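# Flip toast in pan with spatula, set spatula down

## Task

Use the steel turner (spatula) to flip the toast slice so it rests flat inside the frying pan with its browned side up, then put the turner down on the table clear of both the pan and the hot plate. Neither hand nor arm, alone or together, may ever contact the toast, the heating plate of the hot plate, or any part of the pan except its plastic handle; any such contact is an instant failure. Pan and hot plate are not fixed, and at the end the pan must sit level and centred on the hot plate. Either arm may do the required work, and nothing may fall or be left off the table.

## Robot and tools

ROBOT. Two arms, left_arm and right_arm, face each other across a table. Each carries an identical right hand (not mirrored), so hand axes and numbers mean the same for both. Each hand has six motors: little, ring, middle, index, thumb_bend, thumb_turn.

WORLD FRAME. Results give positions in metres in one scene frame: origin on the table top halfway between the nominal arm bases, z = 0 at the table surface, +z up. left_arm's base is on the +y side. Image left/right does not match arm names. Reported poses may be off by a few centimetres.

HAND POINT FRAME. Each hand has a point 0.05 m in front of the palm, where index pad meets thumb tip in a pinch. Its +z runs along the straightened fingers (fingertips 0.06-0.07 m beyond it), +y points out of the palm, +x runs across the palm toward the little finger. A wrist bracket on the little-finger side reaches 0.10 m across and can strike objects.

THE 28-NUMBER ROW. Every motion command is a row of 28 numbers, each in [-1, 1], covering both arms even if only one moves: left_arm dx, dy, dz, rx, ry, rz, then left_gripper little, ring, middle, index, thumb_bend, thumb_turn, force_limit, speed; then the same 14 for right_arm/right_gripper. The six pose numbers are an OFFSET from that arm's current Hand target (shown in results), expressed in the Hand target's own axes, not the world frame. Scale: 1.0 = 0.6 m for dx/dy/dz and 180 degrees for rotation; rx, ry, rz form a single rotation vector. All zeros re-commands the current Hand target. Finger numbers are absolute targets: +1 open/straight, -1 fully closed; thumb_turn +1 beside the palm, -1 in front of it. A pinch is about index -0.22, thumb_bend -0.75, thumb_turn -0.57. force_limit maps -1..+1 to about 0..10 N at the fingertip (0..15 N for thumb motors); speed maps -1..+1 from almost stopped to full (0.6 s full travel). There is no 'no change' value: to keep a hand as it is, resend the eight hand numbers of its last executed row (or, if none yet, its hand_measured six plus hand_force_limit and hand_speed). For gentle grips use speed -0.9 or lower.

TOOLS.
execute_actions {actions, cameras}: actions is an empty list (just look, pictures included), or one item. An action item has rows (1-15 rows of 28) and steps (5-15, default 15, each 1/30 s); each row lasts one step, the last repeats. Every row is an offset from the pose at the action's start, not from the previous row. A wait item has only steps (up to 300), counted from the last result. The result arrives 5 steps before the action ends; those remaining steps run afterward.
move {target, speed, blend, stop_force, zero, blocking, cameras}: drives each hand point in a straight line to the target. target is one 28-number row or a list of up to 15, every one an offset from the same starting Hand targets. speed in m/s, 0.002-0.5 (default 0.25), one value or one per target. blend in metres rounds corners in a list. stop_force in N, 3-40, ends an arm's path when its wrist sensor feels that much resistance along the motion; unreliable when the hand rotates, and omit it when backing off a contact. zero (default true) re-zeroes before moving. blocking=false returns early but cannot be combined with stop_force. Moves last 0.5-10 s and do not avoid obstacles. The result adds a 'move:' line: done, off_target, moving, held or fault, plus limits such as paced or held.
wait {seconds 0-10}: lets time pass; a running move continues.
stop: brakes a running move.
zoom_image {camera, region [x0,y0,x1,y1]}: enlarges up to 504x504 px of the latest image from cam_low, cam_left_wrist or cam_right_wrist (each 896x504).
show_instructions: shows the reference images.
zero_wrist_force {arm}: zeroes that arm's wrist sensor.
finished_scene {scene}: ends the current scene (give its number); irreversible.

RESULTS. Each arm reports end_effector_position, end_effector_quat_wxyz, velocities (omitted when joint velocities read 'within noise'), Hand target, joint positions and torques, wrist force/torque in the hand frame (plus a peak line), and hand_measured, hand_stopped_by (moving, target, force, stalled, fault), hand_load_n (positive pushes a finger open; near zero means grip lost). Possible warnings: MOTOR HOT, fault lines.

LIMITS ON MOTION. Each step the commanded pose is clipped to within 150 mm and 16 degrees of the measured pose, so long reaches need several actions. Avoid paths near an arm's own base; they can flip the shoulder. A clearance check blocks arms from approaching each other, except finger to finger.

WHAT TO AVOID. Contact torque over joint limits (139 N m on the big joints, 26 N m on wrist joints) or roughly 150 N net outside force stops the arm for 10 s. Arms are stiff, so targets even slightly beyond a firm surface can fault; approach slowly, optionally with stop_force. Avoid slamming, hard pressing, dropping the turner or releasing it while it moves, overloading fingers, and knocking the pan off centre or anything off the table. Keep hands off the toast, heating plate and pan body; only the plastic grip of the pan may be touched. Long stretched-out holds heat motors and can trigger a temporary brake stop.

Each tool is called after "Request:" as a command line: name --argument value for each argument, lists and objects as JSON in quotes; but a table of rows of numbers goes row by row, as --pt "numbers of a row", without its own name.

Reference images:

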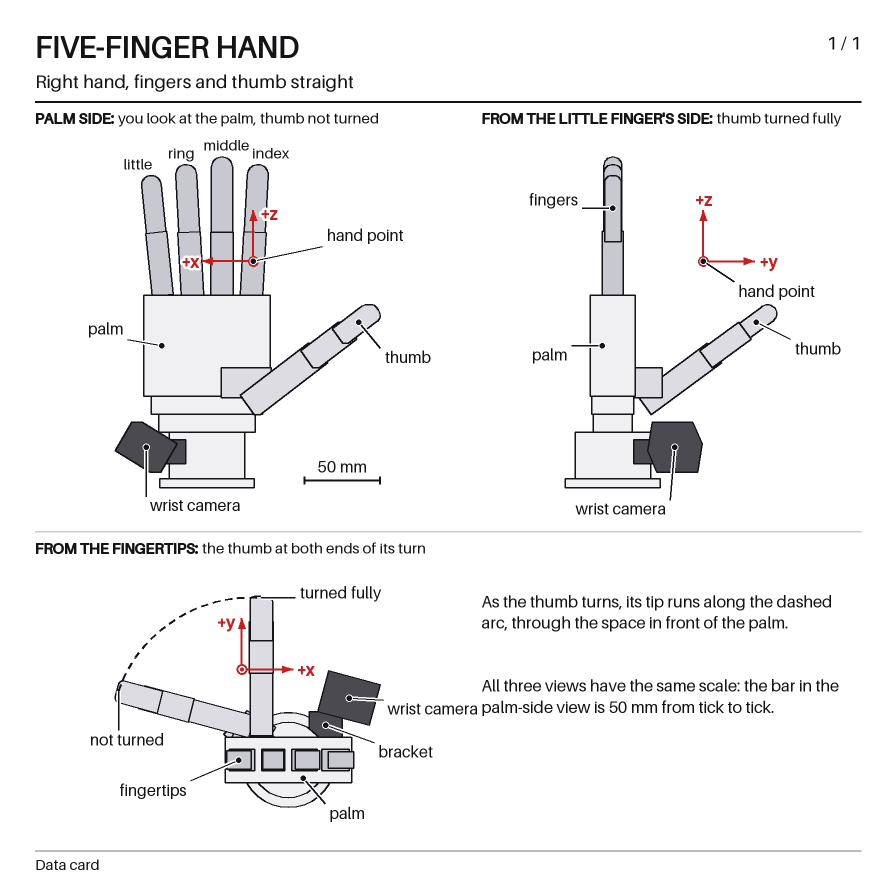

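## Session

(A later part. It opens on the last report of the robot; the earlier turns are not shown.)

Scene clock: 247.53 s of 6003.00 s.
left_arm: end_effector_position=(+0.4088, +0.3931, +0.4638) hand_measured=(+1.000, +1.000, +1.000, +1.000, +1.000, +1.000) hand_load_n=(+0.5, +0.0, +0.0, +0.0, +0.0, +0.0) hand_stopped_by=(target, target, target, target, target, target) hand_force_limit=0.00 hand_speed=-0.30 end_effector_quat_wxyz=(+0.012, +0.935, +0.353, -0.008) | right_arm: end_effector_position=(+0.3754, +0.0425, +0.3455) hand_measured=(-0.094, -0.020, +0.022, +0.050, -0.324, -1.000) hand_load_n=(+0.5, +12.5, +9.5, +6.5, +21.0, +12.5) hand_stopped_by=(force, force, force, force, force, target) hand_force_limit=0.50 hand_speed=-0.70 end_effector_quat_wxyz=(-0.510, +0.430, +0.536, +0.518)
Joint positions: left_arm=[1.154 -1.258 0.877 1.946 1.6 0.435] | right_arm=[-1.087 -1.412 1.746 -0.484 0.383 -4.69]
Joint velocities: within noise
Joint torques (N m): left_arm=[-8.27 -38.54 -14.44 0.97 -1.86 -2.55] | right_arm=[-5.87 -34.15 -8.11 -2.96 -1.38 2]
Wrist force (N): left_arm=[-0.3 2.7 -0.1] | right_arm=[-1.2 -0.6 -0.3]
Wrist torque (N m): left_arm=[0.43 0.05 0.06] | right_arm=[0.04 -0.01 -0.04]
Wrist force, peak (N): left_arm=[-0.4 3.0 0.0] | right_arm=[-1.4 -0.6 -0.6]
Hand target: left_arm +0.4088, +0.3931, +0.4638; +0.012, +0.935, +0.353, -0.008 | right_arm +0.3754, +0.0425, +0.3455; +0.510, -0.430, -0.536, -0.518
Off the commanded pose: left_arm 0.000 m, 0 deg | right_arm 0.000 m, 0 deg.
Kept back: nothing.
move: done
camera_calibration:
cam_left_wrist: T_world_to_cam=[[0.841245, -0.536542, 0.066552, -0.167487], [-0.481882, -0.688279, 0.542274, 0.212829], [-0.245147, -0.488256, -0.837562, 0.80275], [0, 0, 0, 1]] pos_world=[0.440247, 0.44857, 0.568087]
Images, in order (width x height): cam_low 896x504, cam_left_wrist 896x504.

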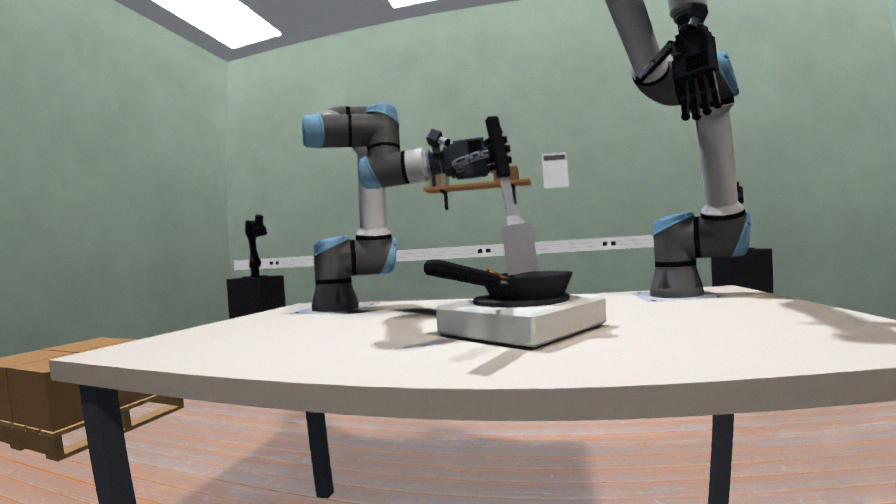

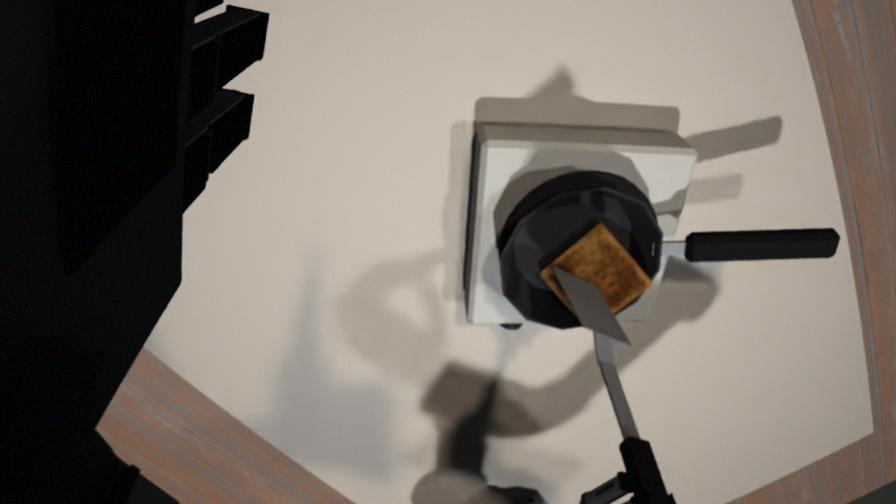

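Request:
move --pt "0 0 0 0 0 0 1 1 1 1 1 1 0 -0.3 0.0992 0.0117 0.0056 0 0 0 -0.7 -0.7 -0.7 -0.7 -0.9 -1 0.5 -0.7" --pt "0 0 0 0 0 0 1 1 1 1 1 1 0 -0.3 0.0949 0.0637 -0.0267 -0.5512 -0.0648 -0.0309 -0.7 -0.7 -0.7 -0.7 -0.9 -1 0.5 -0.7" --speed '[0.12,0.25]'

Request:
zoom_image --camera "cam_left_wrist" --region '[440, 140, 700, 360]'

Request:
zoom_image --camera "cam_low" --region '[400, 120, 640, 320]'

Scene clock: 253.23 s of 6003.00 s.
left_arm: end_effector_position=(+0.4088, +0.3931, +0.4638) hand_measured=(+1.000, +1.000, +1.000, +1.000, +1.000, +1.000) hand_load_n=(+0.0, +0.0, +0.0, +0.0, +0.0, +0.0) hand_stopped_by=(target, target, target, target, target, target) hand_force_limit=0.00 hand_speed=-0.30 end_effector_quat_wxyz=(+0.012, +0.935, +0.353, -0.008) | right_arm: end_effector_position=(+0.4049, +0.0279, +0.4052) hand_measured=(-0.094, -0.020, +0.022, +0.050, -0.324, -1.000) hand_load_n=(+0.5, +13.0, +9.5, +6.5, +21.0, +12.5) hand_stopped_by=(force, force, force, force, force, target) hand_force_limit=0.50 hand_speed=-0.70 end_effector_quat_wxyz=(+0.007, +0.683, +0.073, +0.727)
Joint positions: left_arm=[1.154 -1.258 0.877 1.946 1.6 0.435] | right_arm=[-0.455 -1.055 1.101 -0.153 2.585 -4.92]
Joint velocities: within noise
Joint torques (N m): left_arm=[-8.1 -38.41 -13.37 0.91 -1.75 -2.57] | right_arm=[-0.38 -49.63 -8.7 -2.92 -1.57 1.76]
Wrist force (N): left_arm=[-0.3 2.8 -0.3] | right_arm=[-1.5 0.1 -0.4]
Wrist torque (N m): left_arm=[0.45 0.04 0.06] | right_arm=[0.12 0.07 -0.04]
Wrist force, peak (N): left_arm=[-0.3 3.0 -0.1] | right_arm=[-3.4 -2.3 0.9]
Hand target: left_arm +0.4088, +0.3931, +0.4638; +0.012, +0.935, +0.353, -0.008 | right_arm +0.4049, +0.0279, +0.4052; +0.007, +0.683, +0.073, +0.727 (not the last commanded pose)
Off the commanded pose: left_arm 0.000 m, 0 deg | right_arm 0.004 m, 10 deg.
Kept back: nothing.
move: held (right_arm; a check stopped the path); path passed 1 of 2 targets; limits=held
pose unreachable (right arm): on one or more control steps of this call this arm could not follow its commanded pose, so it was not sent that pose on those steps. It may still have moved: this result reports where it is.
cause: moving toward the commanded pose would bring two parts of the arm too close to each other (joints 4 (wrist 1) to 6 (wrist 3) lie between them).
camera_calibration:
cam_left_wrist: T_world_to_cam=[[0.841245, -0.536542, 0.0665521, -0.167487], [-0.481882, -0.688279, 0.542274, 0.212829], [-0.245147, -0.488256, -0.837562, 0.80275], [0, 0, 0, 1]] pos_world=[0.440247, 0.44857, 0.568087]
cam_right_wrist: T_world_to_cam=[[0.106203, -0.93998, 0.324281, -0.142678], [-0.441913, -0.336767, -0.831445, 0.524875], [0.890749, -0.0550021, -0.451155, -0.0573966], [0, 0, 0, 1]] pos_world=[0.298228, 0.0394884, 0.456778]

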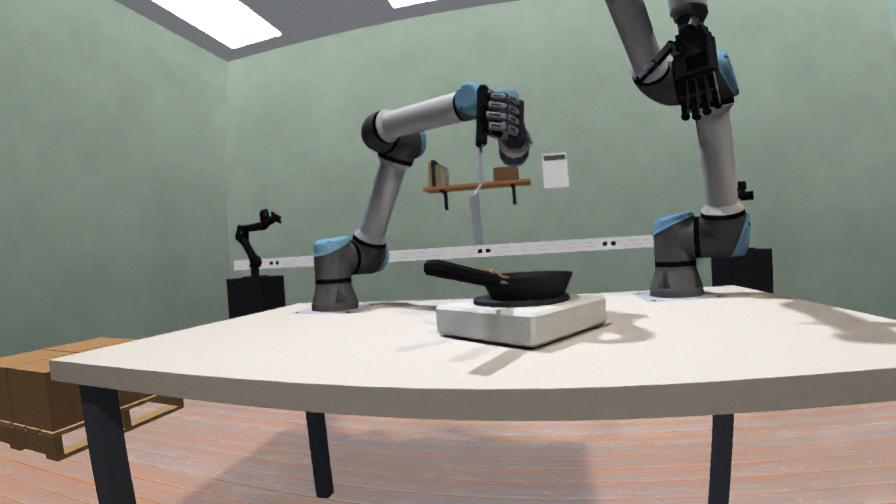

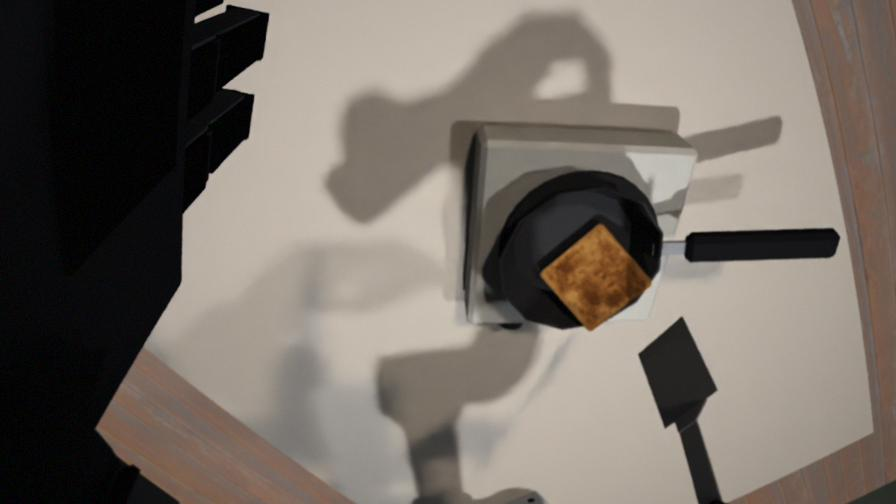

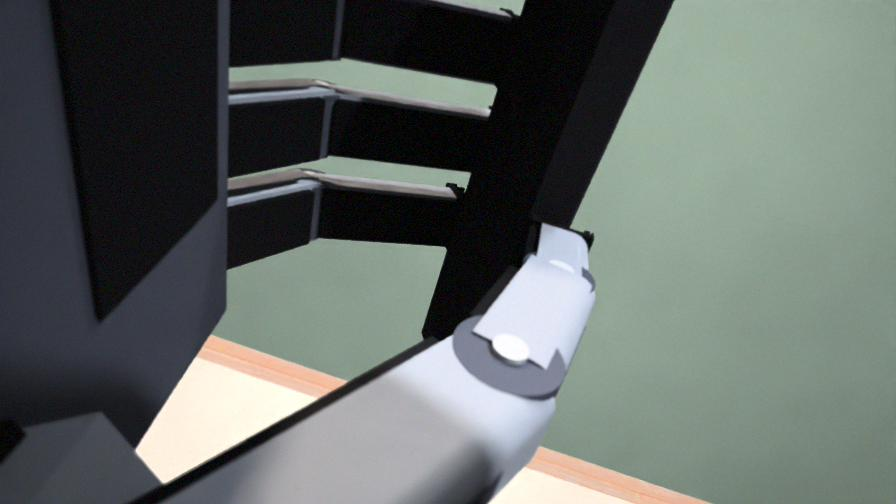

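Scaled by 1.938.

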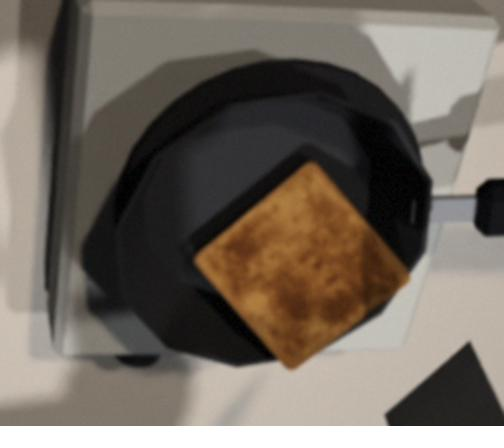

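Scaled by 2.100.

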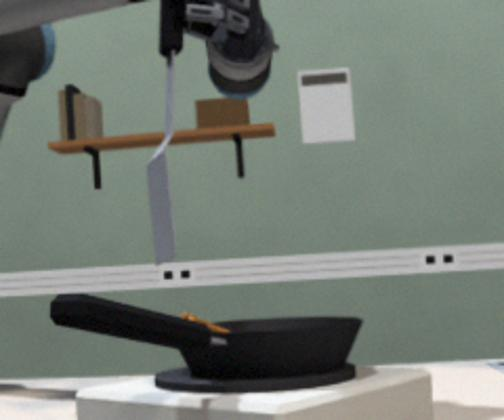

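Request:
move --target '[0,0,0,0,0,0,1,1,1,1,1,1,0,-0.3,-0.0632,-0.0195,-0.0297,0,0,0,-0.7,-0.7,-0.7,-0.7,-0.9,-1,0.5,-0.7]' --speed 0.08 --stop_force 4 --cameras '["cam_left_wrist","cam_low"]'

Request:
zoom_image --camera "cam_left_wrist" --region '[480, 180, 740, 400]'

Request:
zoom_image --camera "cam_low" --region '[420, 200, 600, 320]'

Scene clock: 256.03 s of 6003.00 s.
left_arm: end_effector_position=(+0.4088, +0.3931, +0.4638) hand_measured=(+1.000, +1.000, +1.000, +1.000, +1.000, +1.000) hand_load_n=(+0.0, +0.0, +0.0, +0.0, +0.0, +0.0) hand_stopped_by=(target, target, target, target, target, target) hand_force_limit=0.00 hand_speed=-0.30 end_effector_quat_wxyz=(+0.012, +0.935, +0.353, -0.008) | right_arm: end_effector_position=(+0.3887, +0.0335, +0.3653) hand_measured=(-0.094, -0.020, +0.022, +0.050, -0.324, -1.000) hand_load_n=(+0.5, +13.0, +9.5, +6.0, +21.0, +12.0) hand_stopped_by=(force, force, force, force, force, target) hand_force_limit=0.50 hand_speed=-0.70 end_effector_quat_wxyz=(+0.007, +0.683, +0.073, +0.727)
Joint positions: left_arm=[1.154 -1.258 0.877 1.946 1.6 0.435] | right_arm=[-0.427 -1.041 1.183 -0.253 2.613 -4.925]
Joint velocities: within noise
Joint torques (N m): left_arm=[-7.52 -37.78 -12.6 0.97 -1.7 -2.6] | right_arm=[-6.17 -49.34 -36.11 -2.27 -1.73 1.94]
Wrist force (N): left_arm=[-0.5 2.5 0.0] | right_arm=[-1.6 0.1 -0.5]
Wrist torque (N m): left_arm=[0.40 0.07 0.05] | right_arm=[0.13 0.07 -0.04]
Wrist force, peak (N): left_arm=[-0.7 3.0 0.0] | right_arm=[-2.6 -0.3 -0.9]
Hand target: left_arm +0.4088, +0.3931, +0.4638; +0.012, +0.935, +0.353, -0.008 | right_arm +0.3887, +0.0335, +0.3653; +0.007, +0.683, +0.073, +0.727
Off the commanded pose: left_arm 0.000 m, 0 deg | right_arm 0.000 m, 0 deg.
Kept back: nothing.
move: done
camera_calibration:
cam_left_wrist: T_world_to_cam=[[0.841245, -0.536542, 0.0665521, -0.167487], [-0.481882, -0.688279, 0.542274, 0.212829], [-0.245147, -0.488256, -0.837562, 0.80275], [0, 0, 0, 1]] pos_world=[0.440248, 0.44857, 0.568087]
Images, in order (width x height): cam_low 896x504, cam_left_wrist 896x504.

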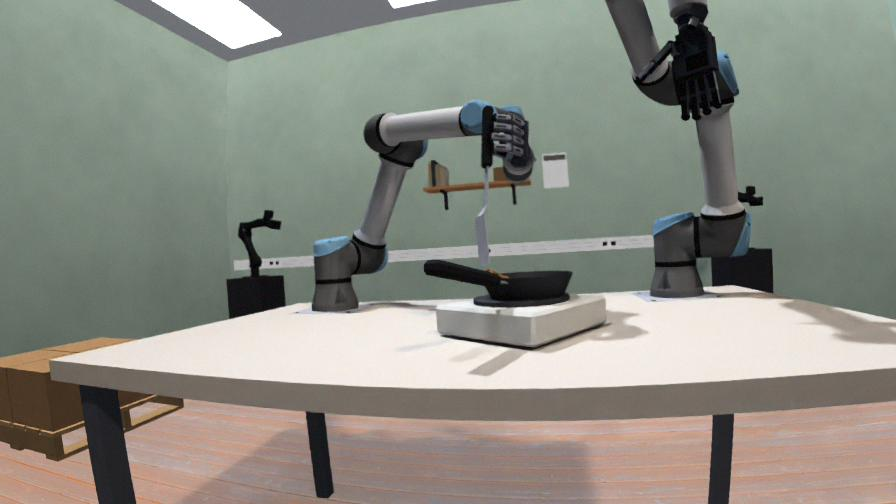

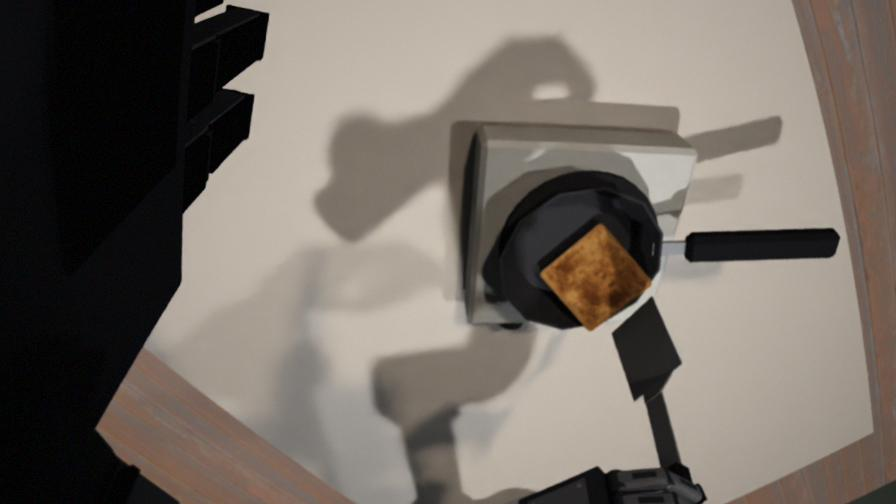

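Scaled by 1.938.

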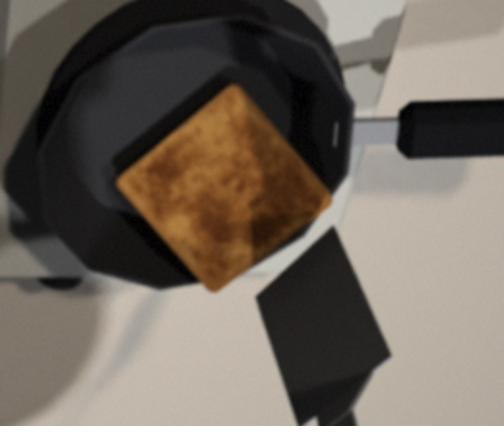

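Scaled by 2.800.

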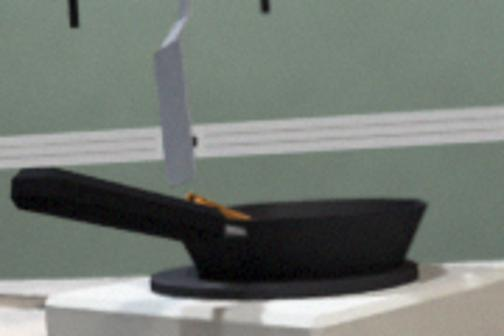

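Request:
move --target '[0,0,0,0,0,0,1,1,1,1,1,1,0,-0.3,-0.0161,0.0154,-0.0422,0,-0.0278,0,-0.7,-0.7,-0.7,-0.7,-0.9,-1,0.5,-0.7]' --speed 0.06 --cameras '["cam_left_wrist","cam_low"]'

Request:
zoom_image --camera "cam_left_wrist" --region '[480, 180, 740, 400]'

Request:
zoom_image --camera "cam_low" --region '[420, 200, 600, 320]'

Scene clock: 257.40 s of 6003.00 s.
left_arm: end_effector_position=(+0.4088, +0.3931, +0.4638) hand_measured=(+1.000, +1.000, +1.000, +1.000, +1.000, +1.000) hand_load_n=(-0.5, +0.0, +0.0, +0.0, +0.0, +0.0) hand_stopped_by=(target, target, target, target, target, target) hand_force_limit=0.00 hand_speed=-0.30 end_effector_quat_wxyz=(+0.012, +0.935, +0.353, -0.008) | right_arm: end_effector_position=(+0.3846, +0.0313, +0.3636) hand_measured=(-0.094, -0.020, +0.022, +0.050, -0.324, -1.000) hand_load_n=(+0.5, +12.5, +9.5, +6.5, +21.0, +12.5) hand_stopped_by=(force, force, force, force, force, target) hand_force_limit=0.50 hand_speed=-0.70 end_effector_quat_wxyz=(+0.008, +0.688, +0.073, +0.722)
Joint positions: left_arm=[1.154 -1.258 0.877 1.946 1.6 0.435] | right_arm=[-0.422 -1.042 1.178 -0.22 2.62 -4.902]
Joint velocities: within noise
Joint torques (N m): left_arm=[-7.65 -38.73 -12.47 0.96 -1.79 -2.59] | right_arm=[-3.88 -42.25 -30.93 -2.65 -1.15 -2.04]
Wrist force (N): left_arm=[-0.3 2.9 -0.3] | right_arm=[-1.6 0.0 -0.5]
Wrist torque (N m): left_arm=[0.47 0.05 0.07] | right_arm=[0.12 0.08 -0.05]
Wrist force, peak (N): left_arm=[-0.5 3.0 -0.1] | right_arm=[-1.5 0.3 -2.2]
Hand target: left_arm +0.4088, +0.3931, +0.4638; +0.012, +0.935, +0.353, -0.008 | right_arm +0.3847, +0.0313, +0.3636; +0.008, +0.688, +0.073, +0.722 (not the last commanded pose)
Off the commanded pose: left_arm 0.000 m, 0 deg | right_arm 0.024 m, 4 deg.
Kept back: nothing.
move: held (right_arm; a check stopped the path); limits=held
pose unreachable (right arm): on one or more control steps of this call this arm could not follow its commanded pose, so it was not sent that pose on those steps. It may still have moved: this result reports where it is.
cause: moving toward the commanded pose would bring two parts of the arm too close to each other (joints 4 (wrist 1) to 6 (wrist 3) lie between them).
camera_calibration:
cam_left_wrist: T_world_to_cam=[[0.841245, -0.536542, 0.0665519, -0.167487], [-0.481882, -0.688279, 0.542274, 0.212829], [-0.245147, -0.488256, -0.837562, 0.80275], [0, 0, 0, 1]] pos_world=[0.440248, 0.44857, 0.568087]
Images, in order (width x height): cam_low 896x504, cam_left_wrist 896x504.

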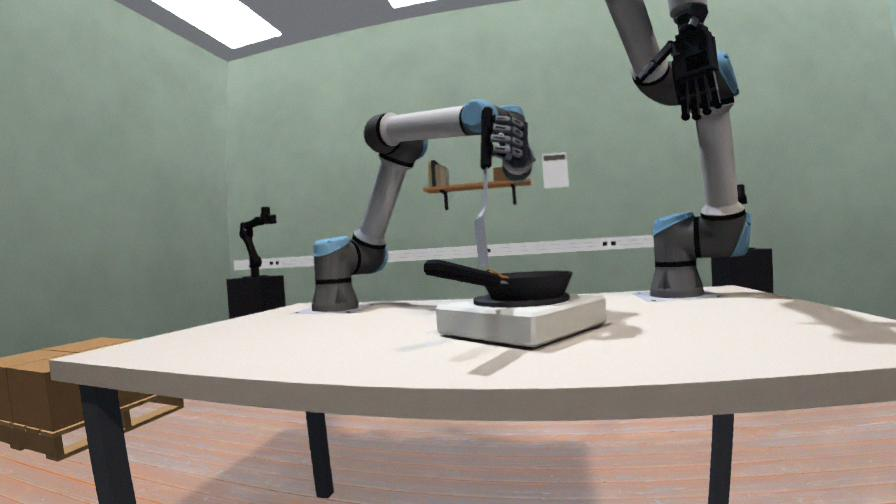

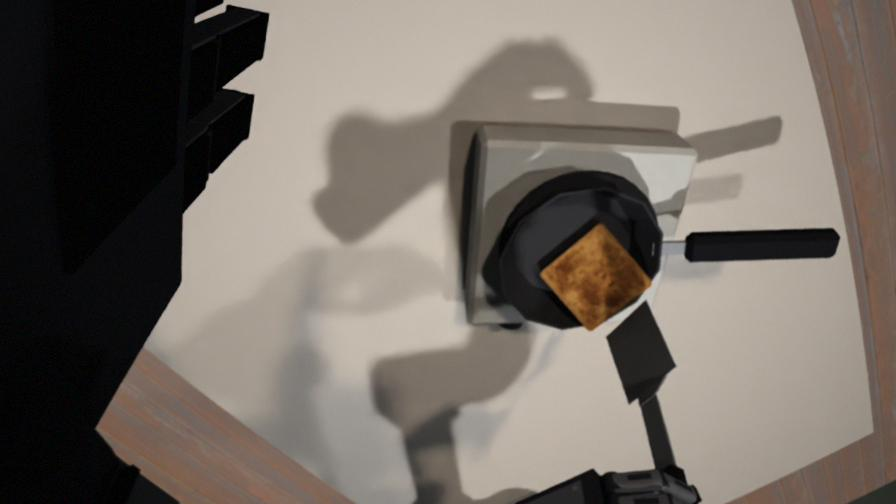

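Scaled by 1.938.

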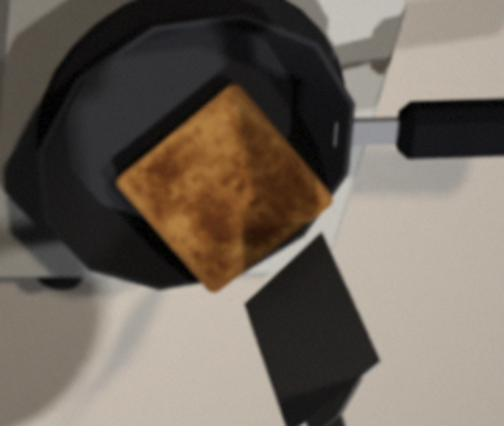

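Scaled by 2.800.

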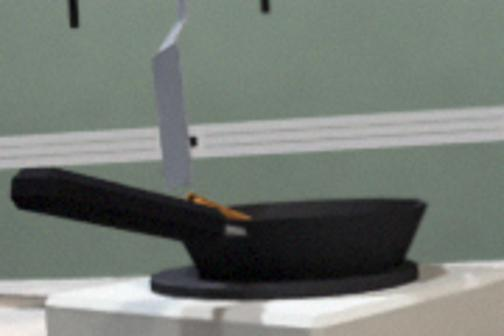

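Request:
move --pt "0 0 0 0 0 0 1 1 1 1 1 1 0 -0.3 0.0992 0.0116 0.0043 0 0 0 -0.7 -0.7 -0.7 -0.7 -0.9 -1 0.5 -0.7" --pt "0 0 0 0 0 0 1 1 1 1 1 1 0 -0.3 0.1018 -0.0088 -0.0007 0.4225 -0.0317 -0.1377 -0.7 -0.7 -0.7 -0.7 -0.9 -1 0.5 -0.7" --speed '[0.12,0.25]' --cameras '["cam_left_wrist","cam_low"]'

Request:
zoom_image --camera "cam_left_wrist" --region '[480, 180, 740, 400]'

Request:
zoom_image --camera "cam_low" --region '[400, 120, 640, 320]'

Scene clock: 262.93 s of 6003.00 s.
left_arm: end_effector_position=(+0.4088, +0.3931, +0.4638) hand_measured=(+1.000, +1.000, +1.000, +1.000, +1.000, +1.000) hand_load_n=(+0.0, +0.0, +0.0, +0.0, +0.0, +0.0) hand_stopped_by=(target, target, target, target, target, target) hand_force_limit=0.00 hand_speed=-0.30 end_effector_quat_wxyz=(+0.012, +0.935, +0.353, -0.008) | right_arm: end_effector_position=(+0.3807, +0.0433, +0.4236) hand_measured=(-0.094, -0.020, +0.022, +0.050, -0.324, -1.000) hand_load_n=(+0.0, +12.0, +9.5, +8.0, +20.0, +13.5) hand_stopped_by=(force, force, force, force, force, target) hand_force_limit=0.50 hand_speed=-0.70 end_effector_quat_wxyz=(-0.267, +0.550, +0.633, +0.474) end_effector_velocity=(+0.000, -0.001, -0.001) end_effector_angular_velocity=(+0.007, -0.001, -0.013)
Joint positions: left_arm=[1.154 -1.258 0.877 1.946 1.6 0.435] | right_arm=[-0.912 -1.317 1.2 0.649 0.931 -5.393]
Joint velocities: left_arm=[within noise] | right_arm=[0.004 -0.007 0.012 -0.019 0.012 0.016]
Joint torques (N m): left_arm=[-7.39 -38.05 -11.46 0.98 -1.73 -2.56] | right_arm=[5.39 -38.5 -7.93 -2.16 1.17 1.71]
Wrist force (N): left_arm=[-0.4 2.3 -0.3] | right_arm=[-1.3 -0.3 0.4]
Wrist torque (N m): left_arm=[0.38 0.07 0.04] | right_arm=[0.10 0.11 0.02]
Wrist force, peak (N): left_arm=[-0.4 3.1 -0.1] | right_arm=[-3.4 -0.3 -0.5]
Hand target: left_arm +0.4088, +0.3931, +0.4638; +0.012, +0.935, +0.353, -0.008 | right_arm +0.3806, +0.0433, +0.4235; -0.267, +0.550, +0.633, +0.474
Off the commanded pose: left_arm 0.000 m, 0 deg | right_arm 0.000 m, 0 deg.
Kept back: nothing.
move: done
camera_calibration:
cam_left_wrist: T_world_to_cam=[[0.841245, -0.536543, 0.066552, -0.167486], [-0.481882, -0.688279, 0.542274, 0.212829], [-0.245147, -0.488256, -0.837561, 0.80275], [0, 0, 0, 1]] pos_world=[0.440247, 0.44857, 0.568087]
Images, in order (width x height): cam_low 896x504, cam_left_wrist 896x504.

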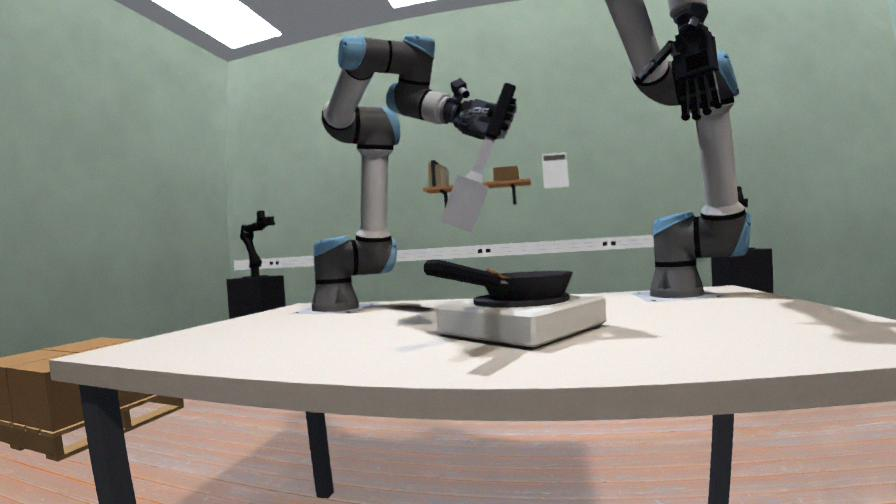

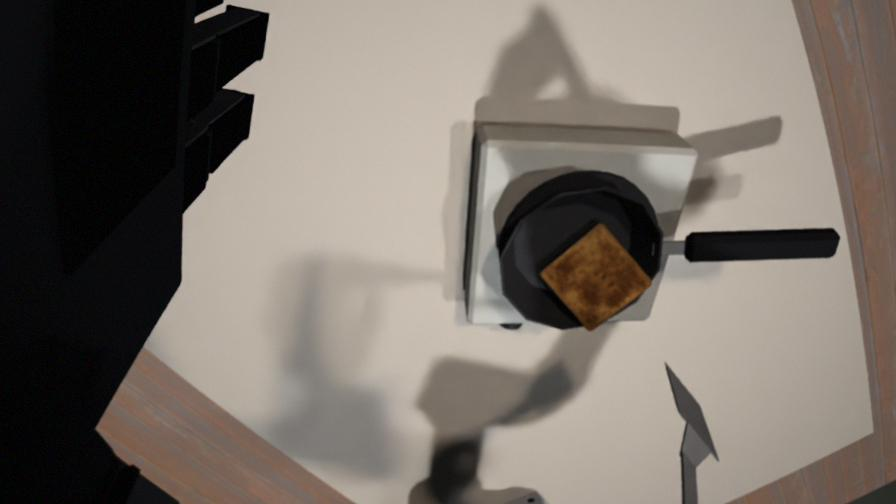

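Scaled by 1.938.

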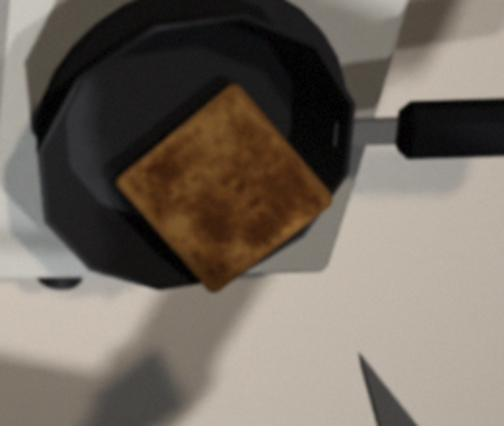

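Scaled by 2.100.

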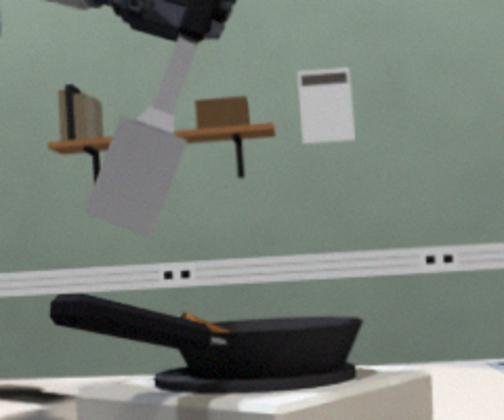

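Request:
move --target '[0,0,0,0,0,0,1,1,1,1,1,1,0,-0.3,-0.0856,-0.0467,0.0376,0,0,0,-0.7,-0.7,-0.7,-0.7,-0.9,-1,0.5,-0.7]' --speed 0.06 --stop_force 4 --cameras '["cam_left_wrist","cam_low"]'

Request:
zoom_image --camera "cam_left_wrist" --region '[480, 180, 740, 400]'

Request:
zoom_image --camera "cam_low" --region '[420, 200, 600, 320]'

Scene clock: 265.47 s of 6003.00 s.
left_arm: end_effector_position=(+0.4088, +0.3931, +0.4638) hand_measured=(+1.000, +1.000, +1.000, +1.000, +1.000, +1.000) hand_load_n=(-0.5, +0.0, +0.0, +0.0, +0.0, +0.0) hand_stopped_by=(target, target, target, target, target, target) hand_force_limit=0.00 hand_speed=-0.30 end_effector_quat_wxyz=(+0.012, +0.935, +0.353, -0.008) | right_arm: end_effector_position=(+0.3711, +0.0423, +0.3616) hand_measured=(-0.094, -0.020, +0.022, +0.050, -0.324, -1.000) hand_load_n=(+0.0, +11.5, +10.0, +8.5, +20.0, +13.5) hand_stopped_by=(force, force, force, force, force, target) hand_force_limit=0.50 hand_speed=-0.70 end_effector_quat_wxyz=(-0.267, +0.550, +0.633, +0.474)
Joint positions: left_arm=[1.154 -1.258 0.877 1.946 1.6 0.435] | right_arm=[-0.9 -1.339 1.386 0.481 0.941 -5.386]
Joint velocities: within noise
Joint torques (N m): left_arm=[-6.98 -37.76 -10.69 1.07 -1.68 -2.58] | right_arm=[-6.91 -23.54 -36.2 -1.47 -1.87 -1.28]
Wrist force (N): left_arm=[-0.3 2.8 -0.1] | right_arm=[-1.7 -0.4 0.4]
Wrist torque (N m): left_arm=[0.45 0.03 0.07] | right_arm=[0.06 0.18 -0.02]
Wrist force, peak (N): left_arm=[-0.3 3.0 -0.1] | right_arm=[-2.2 -0.7 0.6]
Hand target: left_arm +0.4088, +0.3931, +0.4638; +0.012, +0.935, +0.353, -0.008 | right_arm +0.3711, +0.0423, +0.3616; -0.267, +0.550, +0.633, +0.474
Off the commanded pose: left_arm 0.000 m, 0 deg | right_arm 0.000 m, 0 deg.
Kept back: nothing.
move: done
camera_calibration:
cam_left_wrist: T_world_to_cam=[[0.841245, -0.536542, 0.0665521, -0.167487], [-0.481882, -0.688279, 0.542275, 0.212829], [-0.245147, -0.488256, -0.837561, 0.80275], [0, 0, 0, 1]] pos_world=[0.440247, 0.44857, 0.568087]
Images, in order (width x height): cam_low 896x504, cam_left_wrist 896x504.

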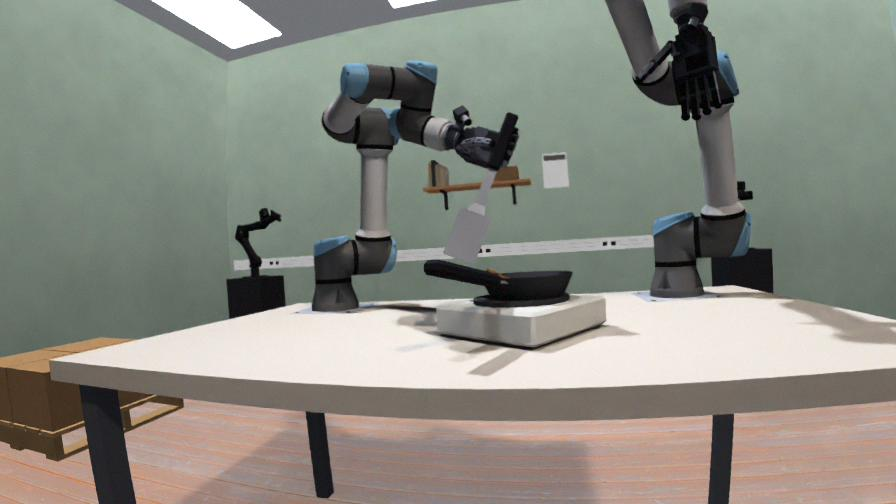

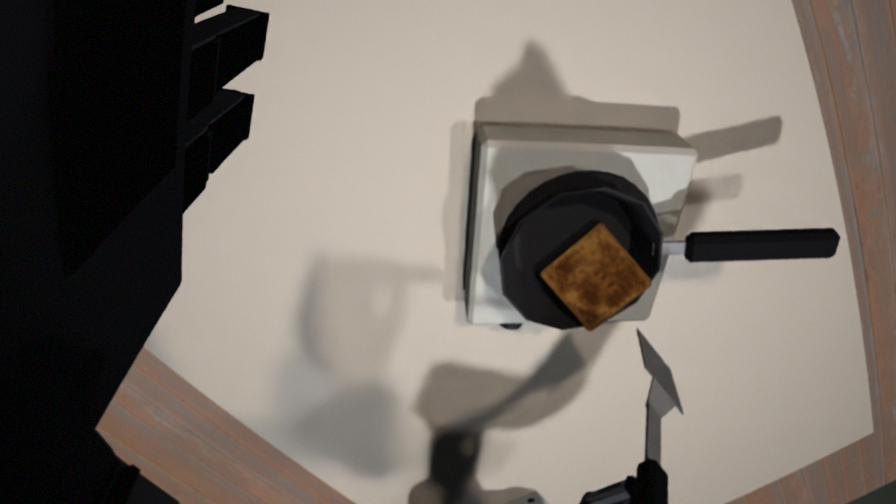

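Scaled by 1.938.

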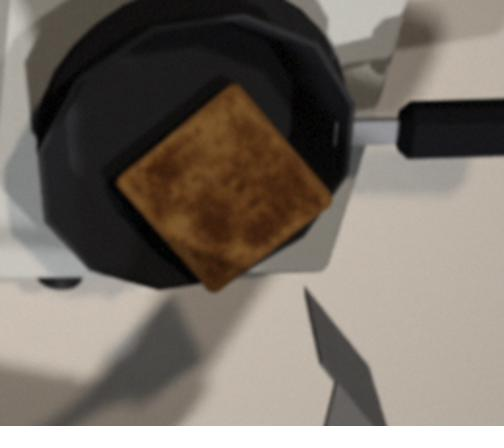

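Scaled by 2.800.

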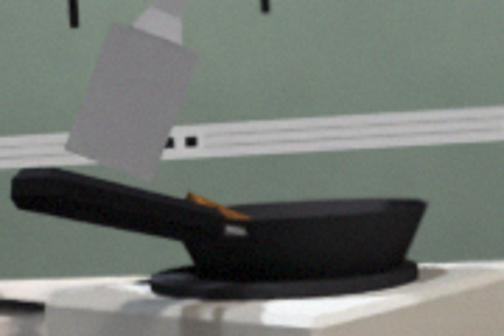

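Request:
move --pt "0 0 0 0 0 0 1 1 1 1 1 1 0 -0.3 -0.0200 -0.0182 0.0340 0 0 0 -0.7 -0.7 -0.7 -0.7 -0.9 -1 0.5 -0.7" --pt "0 0 0 0 0 0 1 1 1 1 1 1 0 -0.3 -0.0260 -0.0243 0.0457 0 0 0 -0.7 -0.7 -0.7 -0.7 -0.9 -1 0.5 -0.7" --pt "0 0 0 0 0 0 1 1 1 1 1 1 0 -0.3 -0.0225 -0.0335 0.0667 0 0 0 -0.7 -0.7 -0.7 -0.7 -0.9 -1 0.5 -0.7" --speed '[0.03,0.02,0.02]' --stop_force 3.5 --cameras '["cam_left_wrist","cam_low"]'

Request:
zoom_image --camera "cam_left_wrist" --region '[480, 180, 740, 400]'

Request:
zoom_image --camera "cam_low" --region '[420, 200, 600, 320]'

Scene clock: 268.90 s of 6003.00 s.
left_arm: end_effector_position=(+0.4088, +0.3931, +0.4638) hand_measured=(+1.000, +1.000, +1.000, +1.000, +1.000, +1.000) hand_load_n=(+0.0, +0.0, +0.0, +0.0, +0.0, +0.0) hand_stopped_by=(target, target, target, target, target, target) hand_force_limit=0.00 hand_speed=-0.30 end_effector_quat_wxyz=(+0.012, +0.935, +0.353, -0.008) | right_arm: end_effector_position=(+0.3668, +0.0583, +0.3362) hand_measured=(-0.094, -0.020, +0.022, +0.050, -0.324, -1.000) hand_load_n=(+0.0, +11.5, +10.0, +8.5, +20.5, +13.0) hand_stopped_by=(force, force, force, force, force, target) hand_force_limit=0.50 hand_speed=-0.70 end_effector_quat_wxyz=(-0.267, +0.550, +0.633, +0.474)
Joint positions: left_arm=[1.154 -1.258 0.877 1.946 1.6 0.435] | right_arm=[-0.866 -1.31 1.413 0.413 0.97 -5.365]
Joint velocities: within noise
Joint torques (N m): left_arm=[-7.02 -37.24 -9.9 1.01 -1.71 -2.6] | right_arm=[-6.84 -38 -35.25 -1.84 -2.08 -2.08]
Wrist force (N): left_arm=[-0.6 2.8 -0.1] | right_arm=[-1.7 -0.2 0.3]
Wrist torque (N m): left_arm=[0.45 0.09 0.05] | right_arm=[0.10 0.19 0.00]
Wrist force, peak (N): left_arm=[-0.3 3.0 -0.3] | right_arm=[6.2 1.0 -1.4]
Hand target: left_arm +0.4088, +0.3931, +0.4638; +0.012, +0.935, +0.353, -0.008 | right_arm +0.3668, +0.0583, +0.3362; -0.267, +0.550, +0.633, +0.474 (not the last commanded pose)
Off the commanded pose: left_arm 0.000 m, 0 deg | right_arm 0.018 m, 0 deg.
Kept back: nothing.
move: contact (right_arm); path passed 1 of 3 targets
camera_calibration:
cam_left_wrist: T_world_to_cam=[[0.841245, -0.536543, 0.0665521, -0.167487], [-0.481882, -0.688279, 0.542275, 0.212829], [-0.245147, -0.488256, -0.837561, 0.80275], [0, 0, 0, 1]] pos_world=[0.440247, 0.44857, 0.568087]
Images, in order (width x height): cam_low 896x504, cam_left_wrist 896x504.

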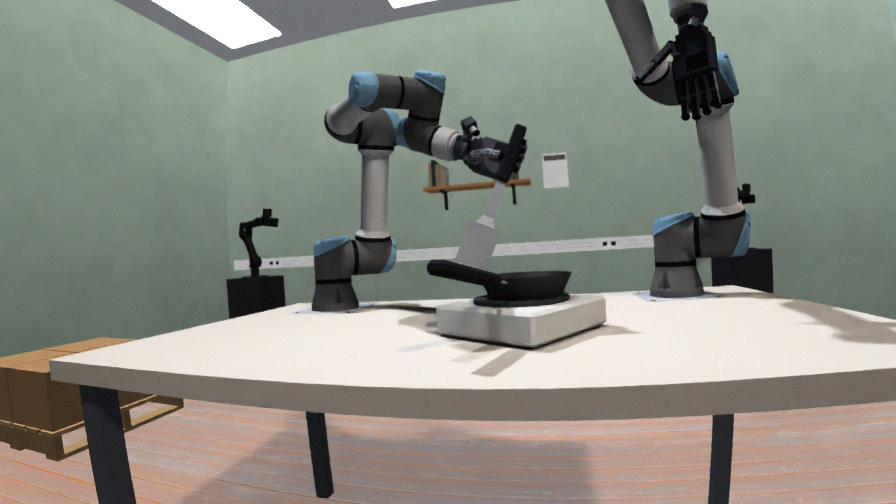

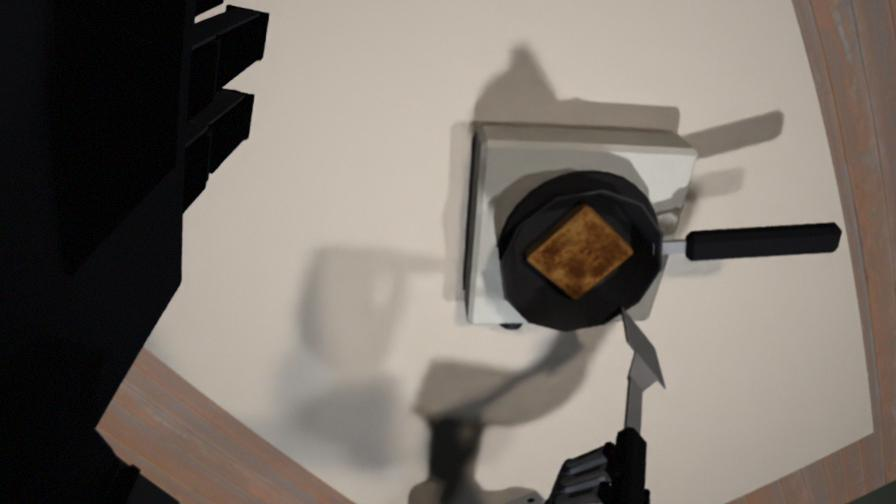

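Scaled by 1.938.

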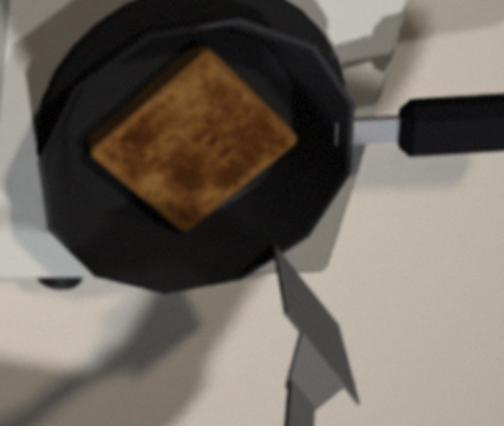

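Scaled by 2.800.

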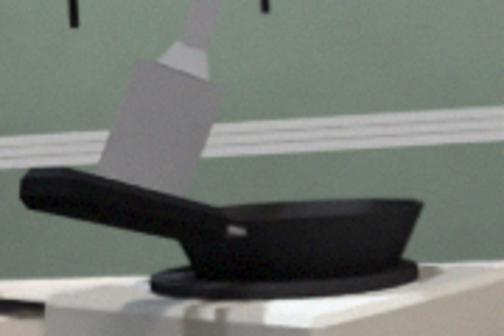

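Request:
move --pt "0 0 0 0 0 0 1 1 1 1 1 1 0 -0.3 0.0430 0.0154 -0.0203 0 0 0 -0.7 -0.7 -0.7 -0.7 -0.9 -1 0.5 -0.7" --pt "0 0 0 0 0 0 1 1 1 1 1 1 0 -0.3 0.1473 0.0765 -0.1224 0 0 0 -0.7 -0.7 -0.7 -0.7 -0.9 -1 0.5 -0.7" --speed '[0.04,0.12]' --cameras '["cam_left_wrist","cam_low"]'

Request:
zoom_image --camera "cam_left_wrist" --region '[460, 100, 720, 350]'

Request:
zoom_image --camera "cam_low" --region '[420, 240, 620, 350]'

Scene clock: 271.40 s of 6003.00 s.
left_arm: end_effector_position=(+0.4088, +0.3931, +0.4638) hand_measured=(+1.000, +1.000, +1.000, +1.000, +1.000, +1.000) hand_load_n=(+0.0, +0.0, +0.0, +0.0, +0.0, +0.0) hand_stopped_by=(target, target, target, target, target, target) hand_force_limit=0.00 hand_speed=-0.30 end_effector_quat_wxyz=(+0.012, +0.935, +0.353, -0.008) | right_arm: end_effector_position=(+0.3747, +0.0292, +0.4563) hand_measured=(-0.094, -0.020, +0.022, +0.050, -0.324, -1.000) hand_load_n=(+0.0, +12.0, +10.0, +8.0, +20.5, +13.5) hand_stopped_by=(force, force, force, force, force, target) hand_force_limit=0.50 hand_speed=-0.70 end_effector_quat_wxyz=(-0.267, +0.550, +0.634, +0.475) end_effector_velocity=(-0.001, +0.000, -0.003) end_effector_angular_velocity=(-0.001, +0.003, -0.001)
Joint positions: left_arm=[1.154 -1.258 0.877 1.946 1.6 0.435] | right_arm=[-0.929 -1.342 1.149 0.732 0.916 -5.405]
Joint velocities: left_arm=[within noise] | right_arm=[0.002 -0.001 0.007 -0.005 0.002 0.003]
Joint torques (N m): left_arm=[-6.85 -37.09 -8.99 1.04 -1.79 -2.62] | right_arm=[6.1 -21.12 -7.12 -2.03 1.25 1.85]
Wrist force (N): left_arm=[-0.5 2.7 -0.4] | right_arm=[-1.8 -0.4 0.3]
Wrist torque (N m): left_arm=[0.46 0.08 0.04] | right_arm=[0.07 0.19 -0.01]
Wrist force, peak (N): left_arm=[-0.6 2.9 -0.2] | right_arm=[-2.8 -0.9 1.5]
Hand target: left_arm +0.4088, +0.3931, +0.4638; +0.012, +0.935, +0.353, -0.008 | right_arm +0.3747, +0.0292, +0.4562; -0.267, +0.550, +0.633, +0.474
Off the commanded pose: left_arm 0.000 m, 0 deg | right_arm 0.000 m, 0 deg.
Kept back: nothing.
move: done
camera_calibration:
cam_left_wrist: T_world_to_cam=[[0.841245, -0.536543, 0.0665521, -0.167487], [-0.481882, -0.688279, 0.542275, 0.212829], [-0.245147, -0.488256, -0.837561, 0.80275], [0, 0, 0, 1]] pos_world=[0.440247, 0.44857, 0.568087]
Images, in order (width x height): cam_low 896x504, cam_left_wrist 896x504.

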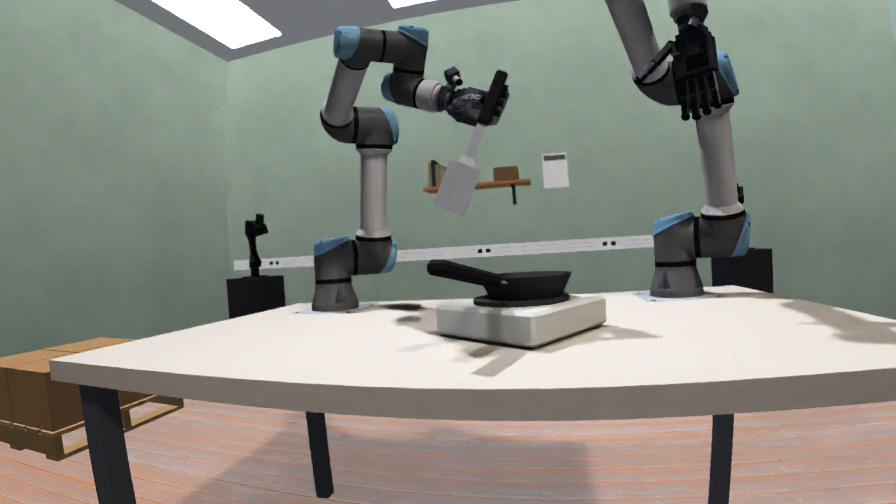

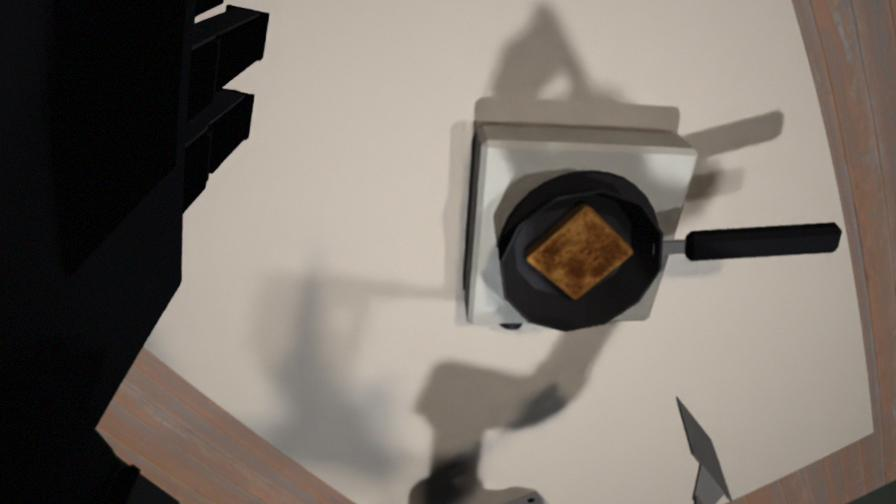

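Scaled by 1.938.

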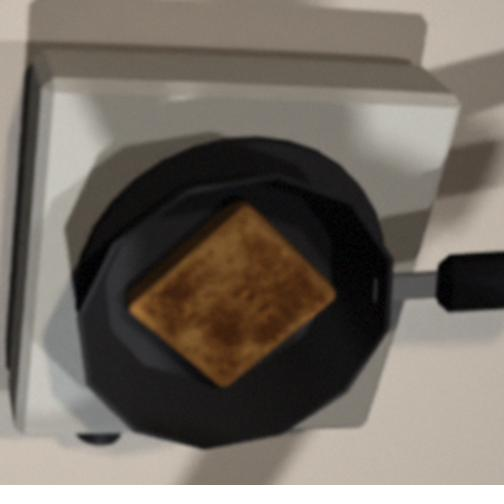

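Scaled by 2.520.

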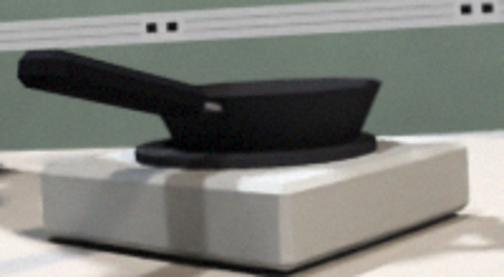

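Request:
zoom_image --camera "cam_low" --region '[465, 260, 585, 315]'

Request:
zoom_image --camera "cam_left_wrist" --region '[490, 160, 680, 340]'

Scaled by 4.200.

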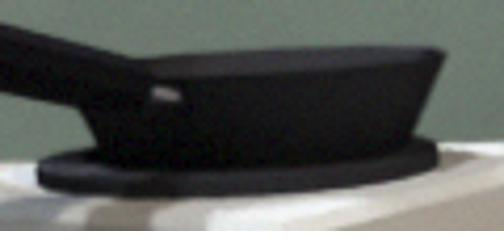

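Scaled by 2.653.

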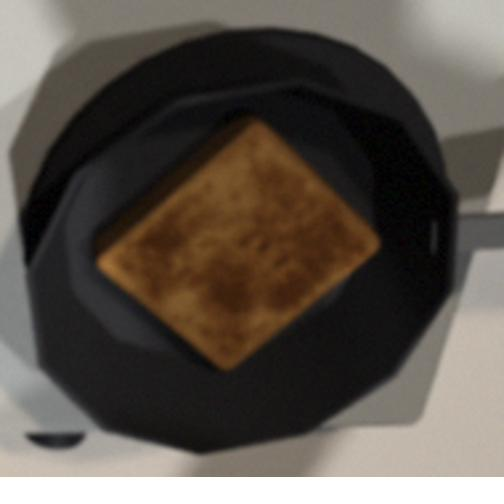

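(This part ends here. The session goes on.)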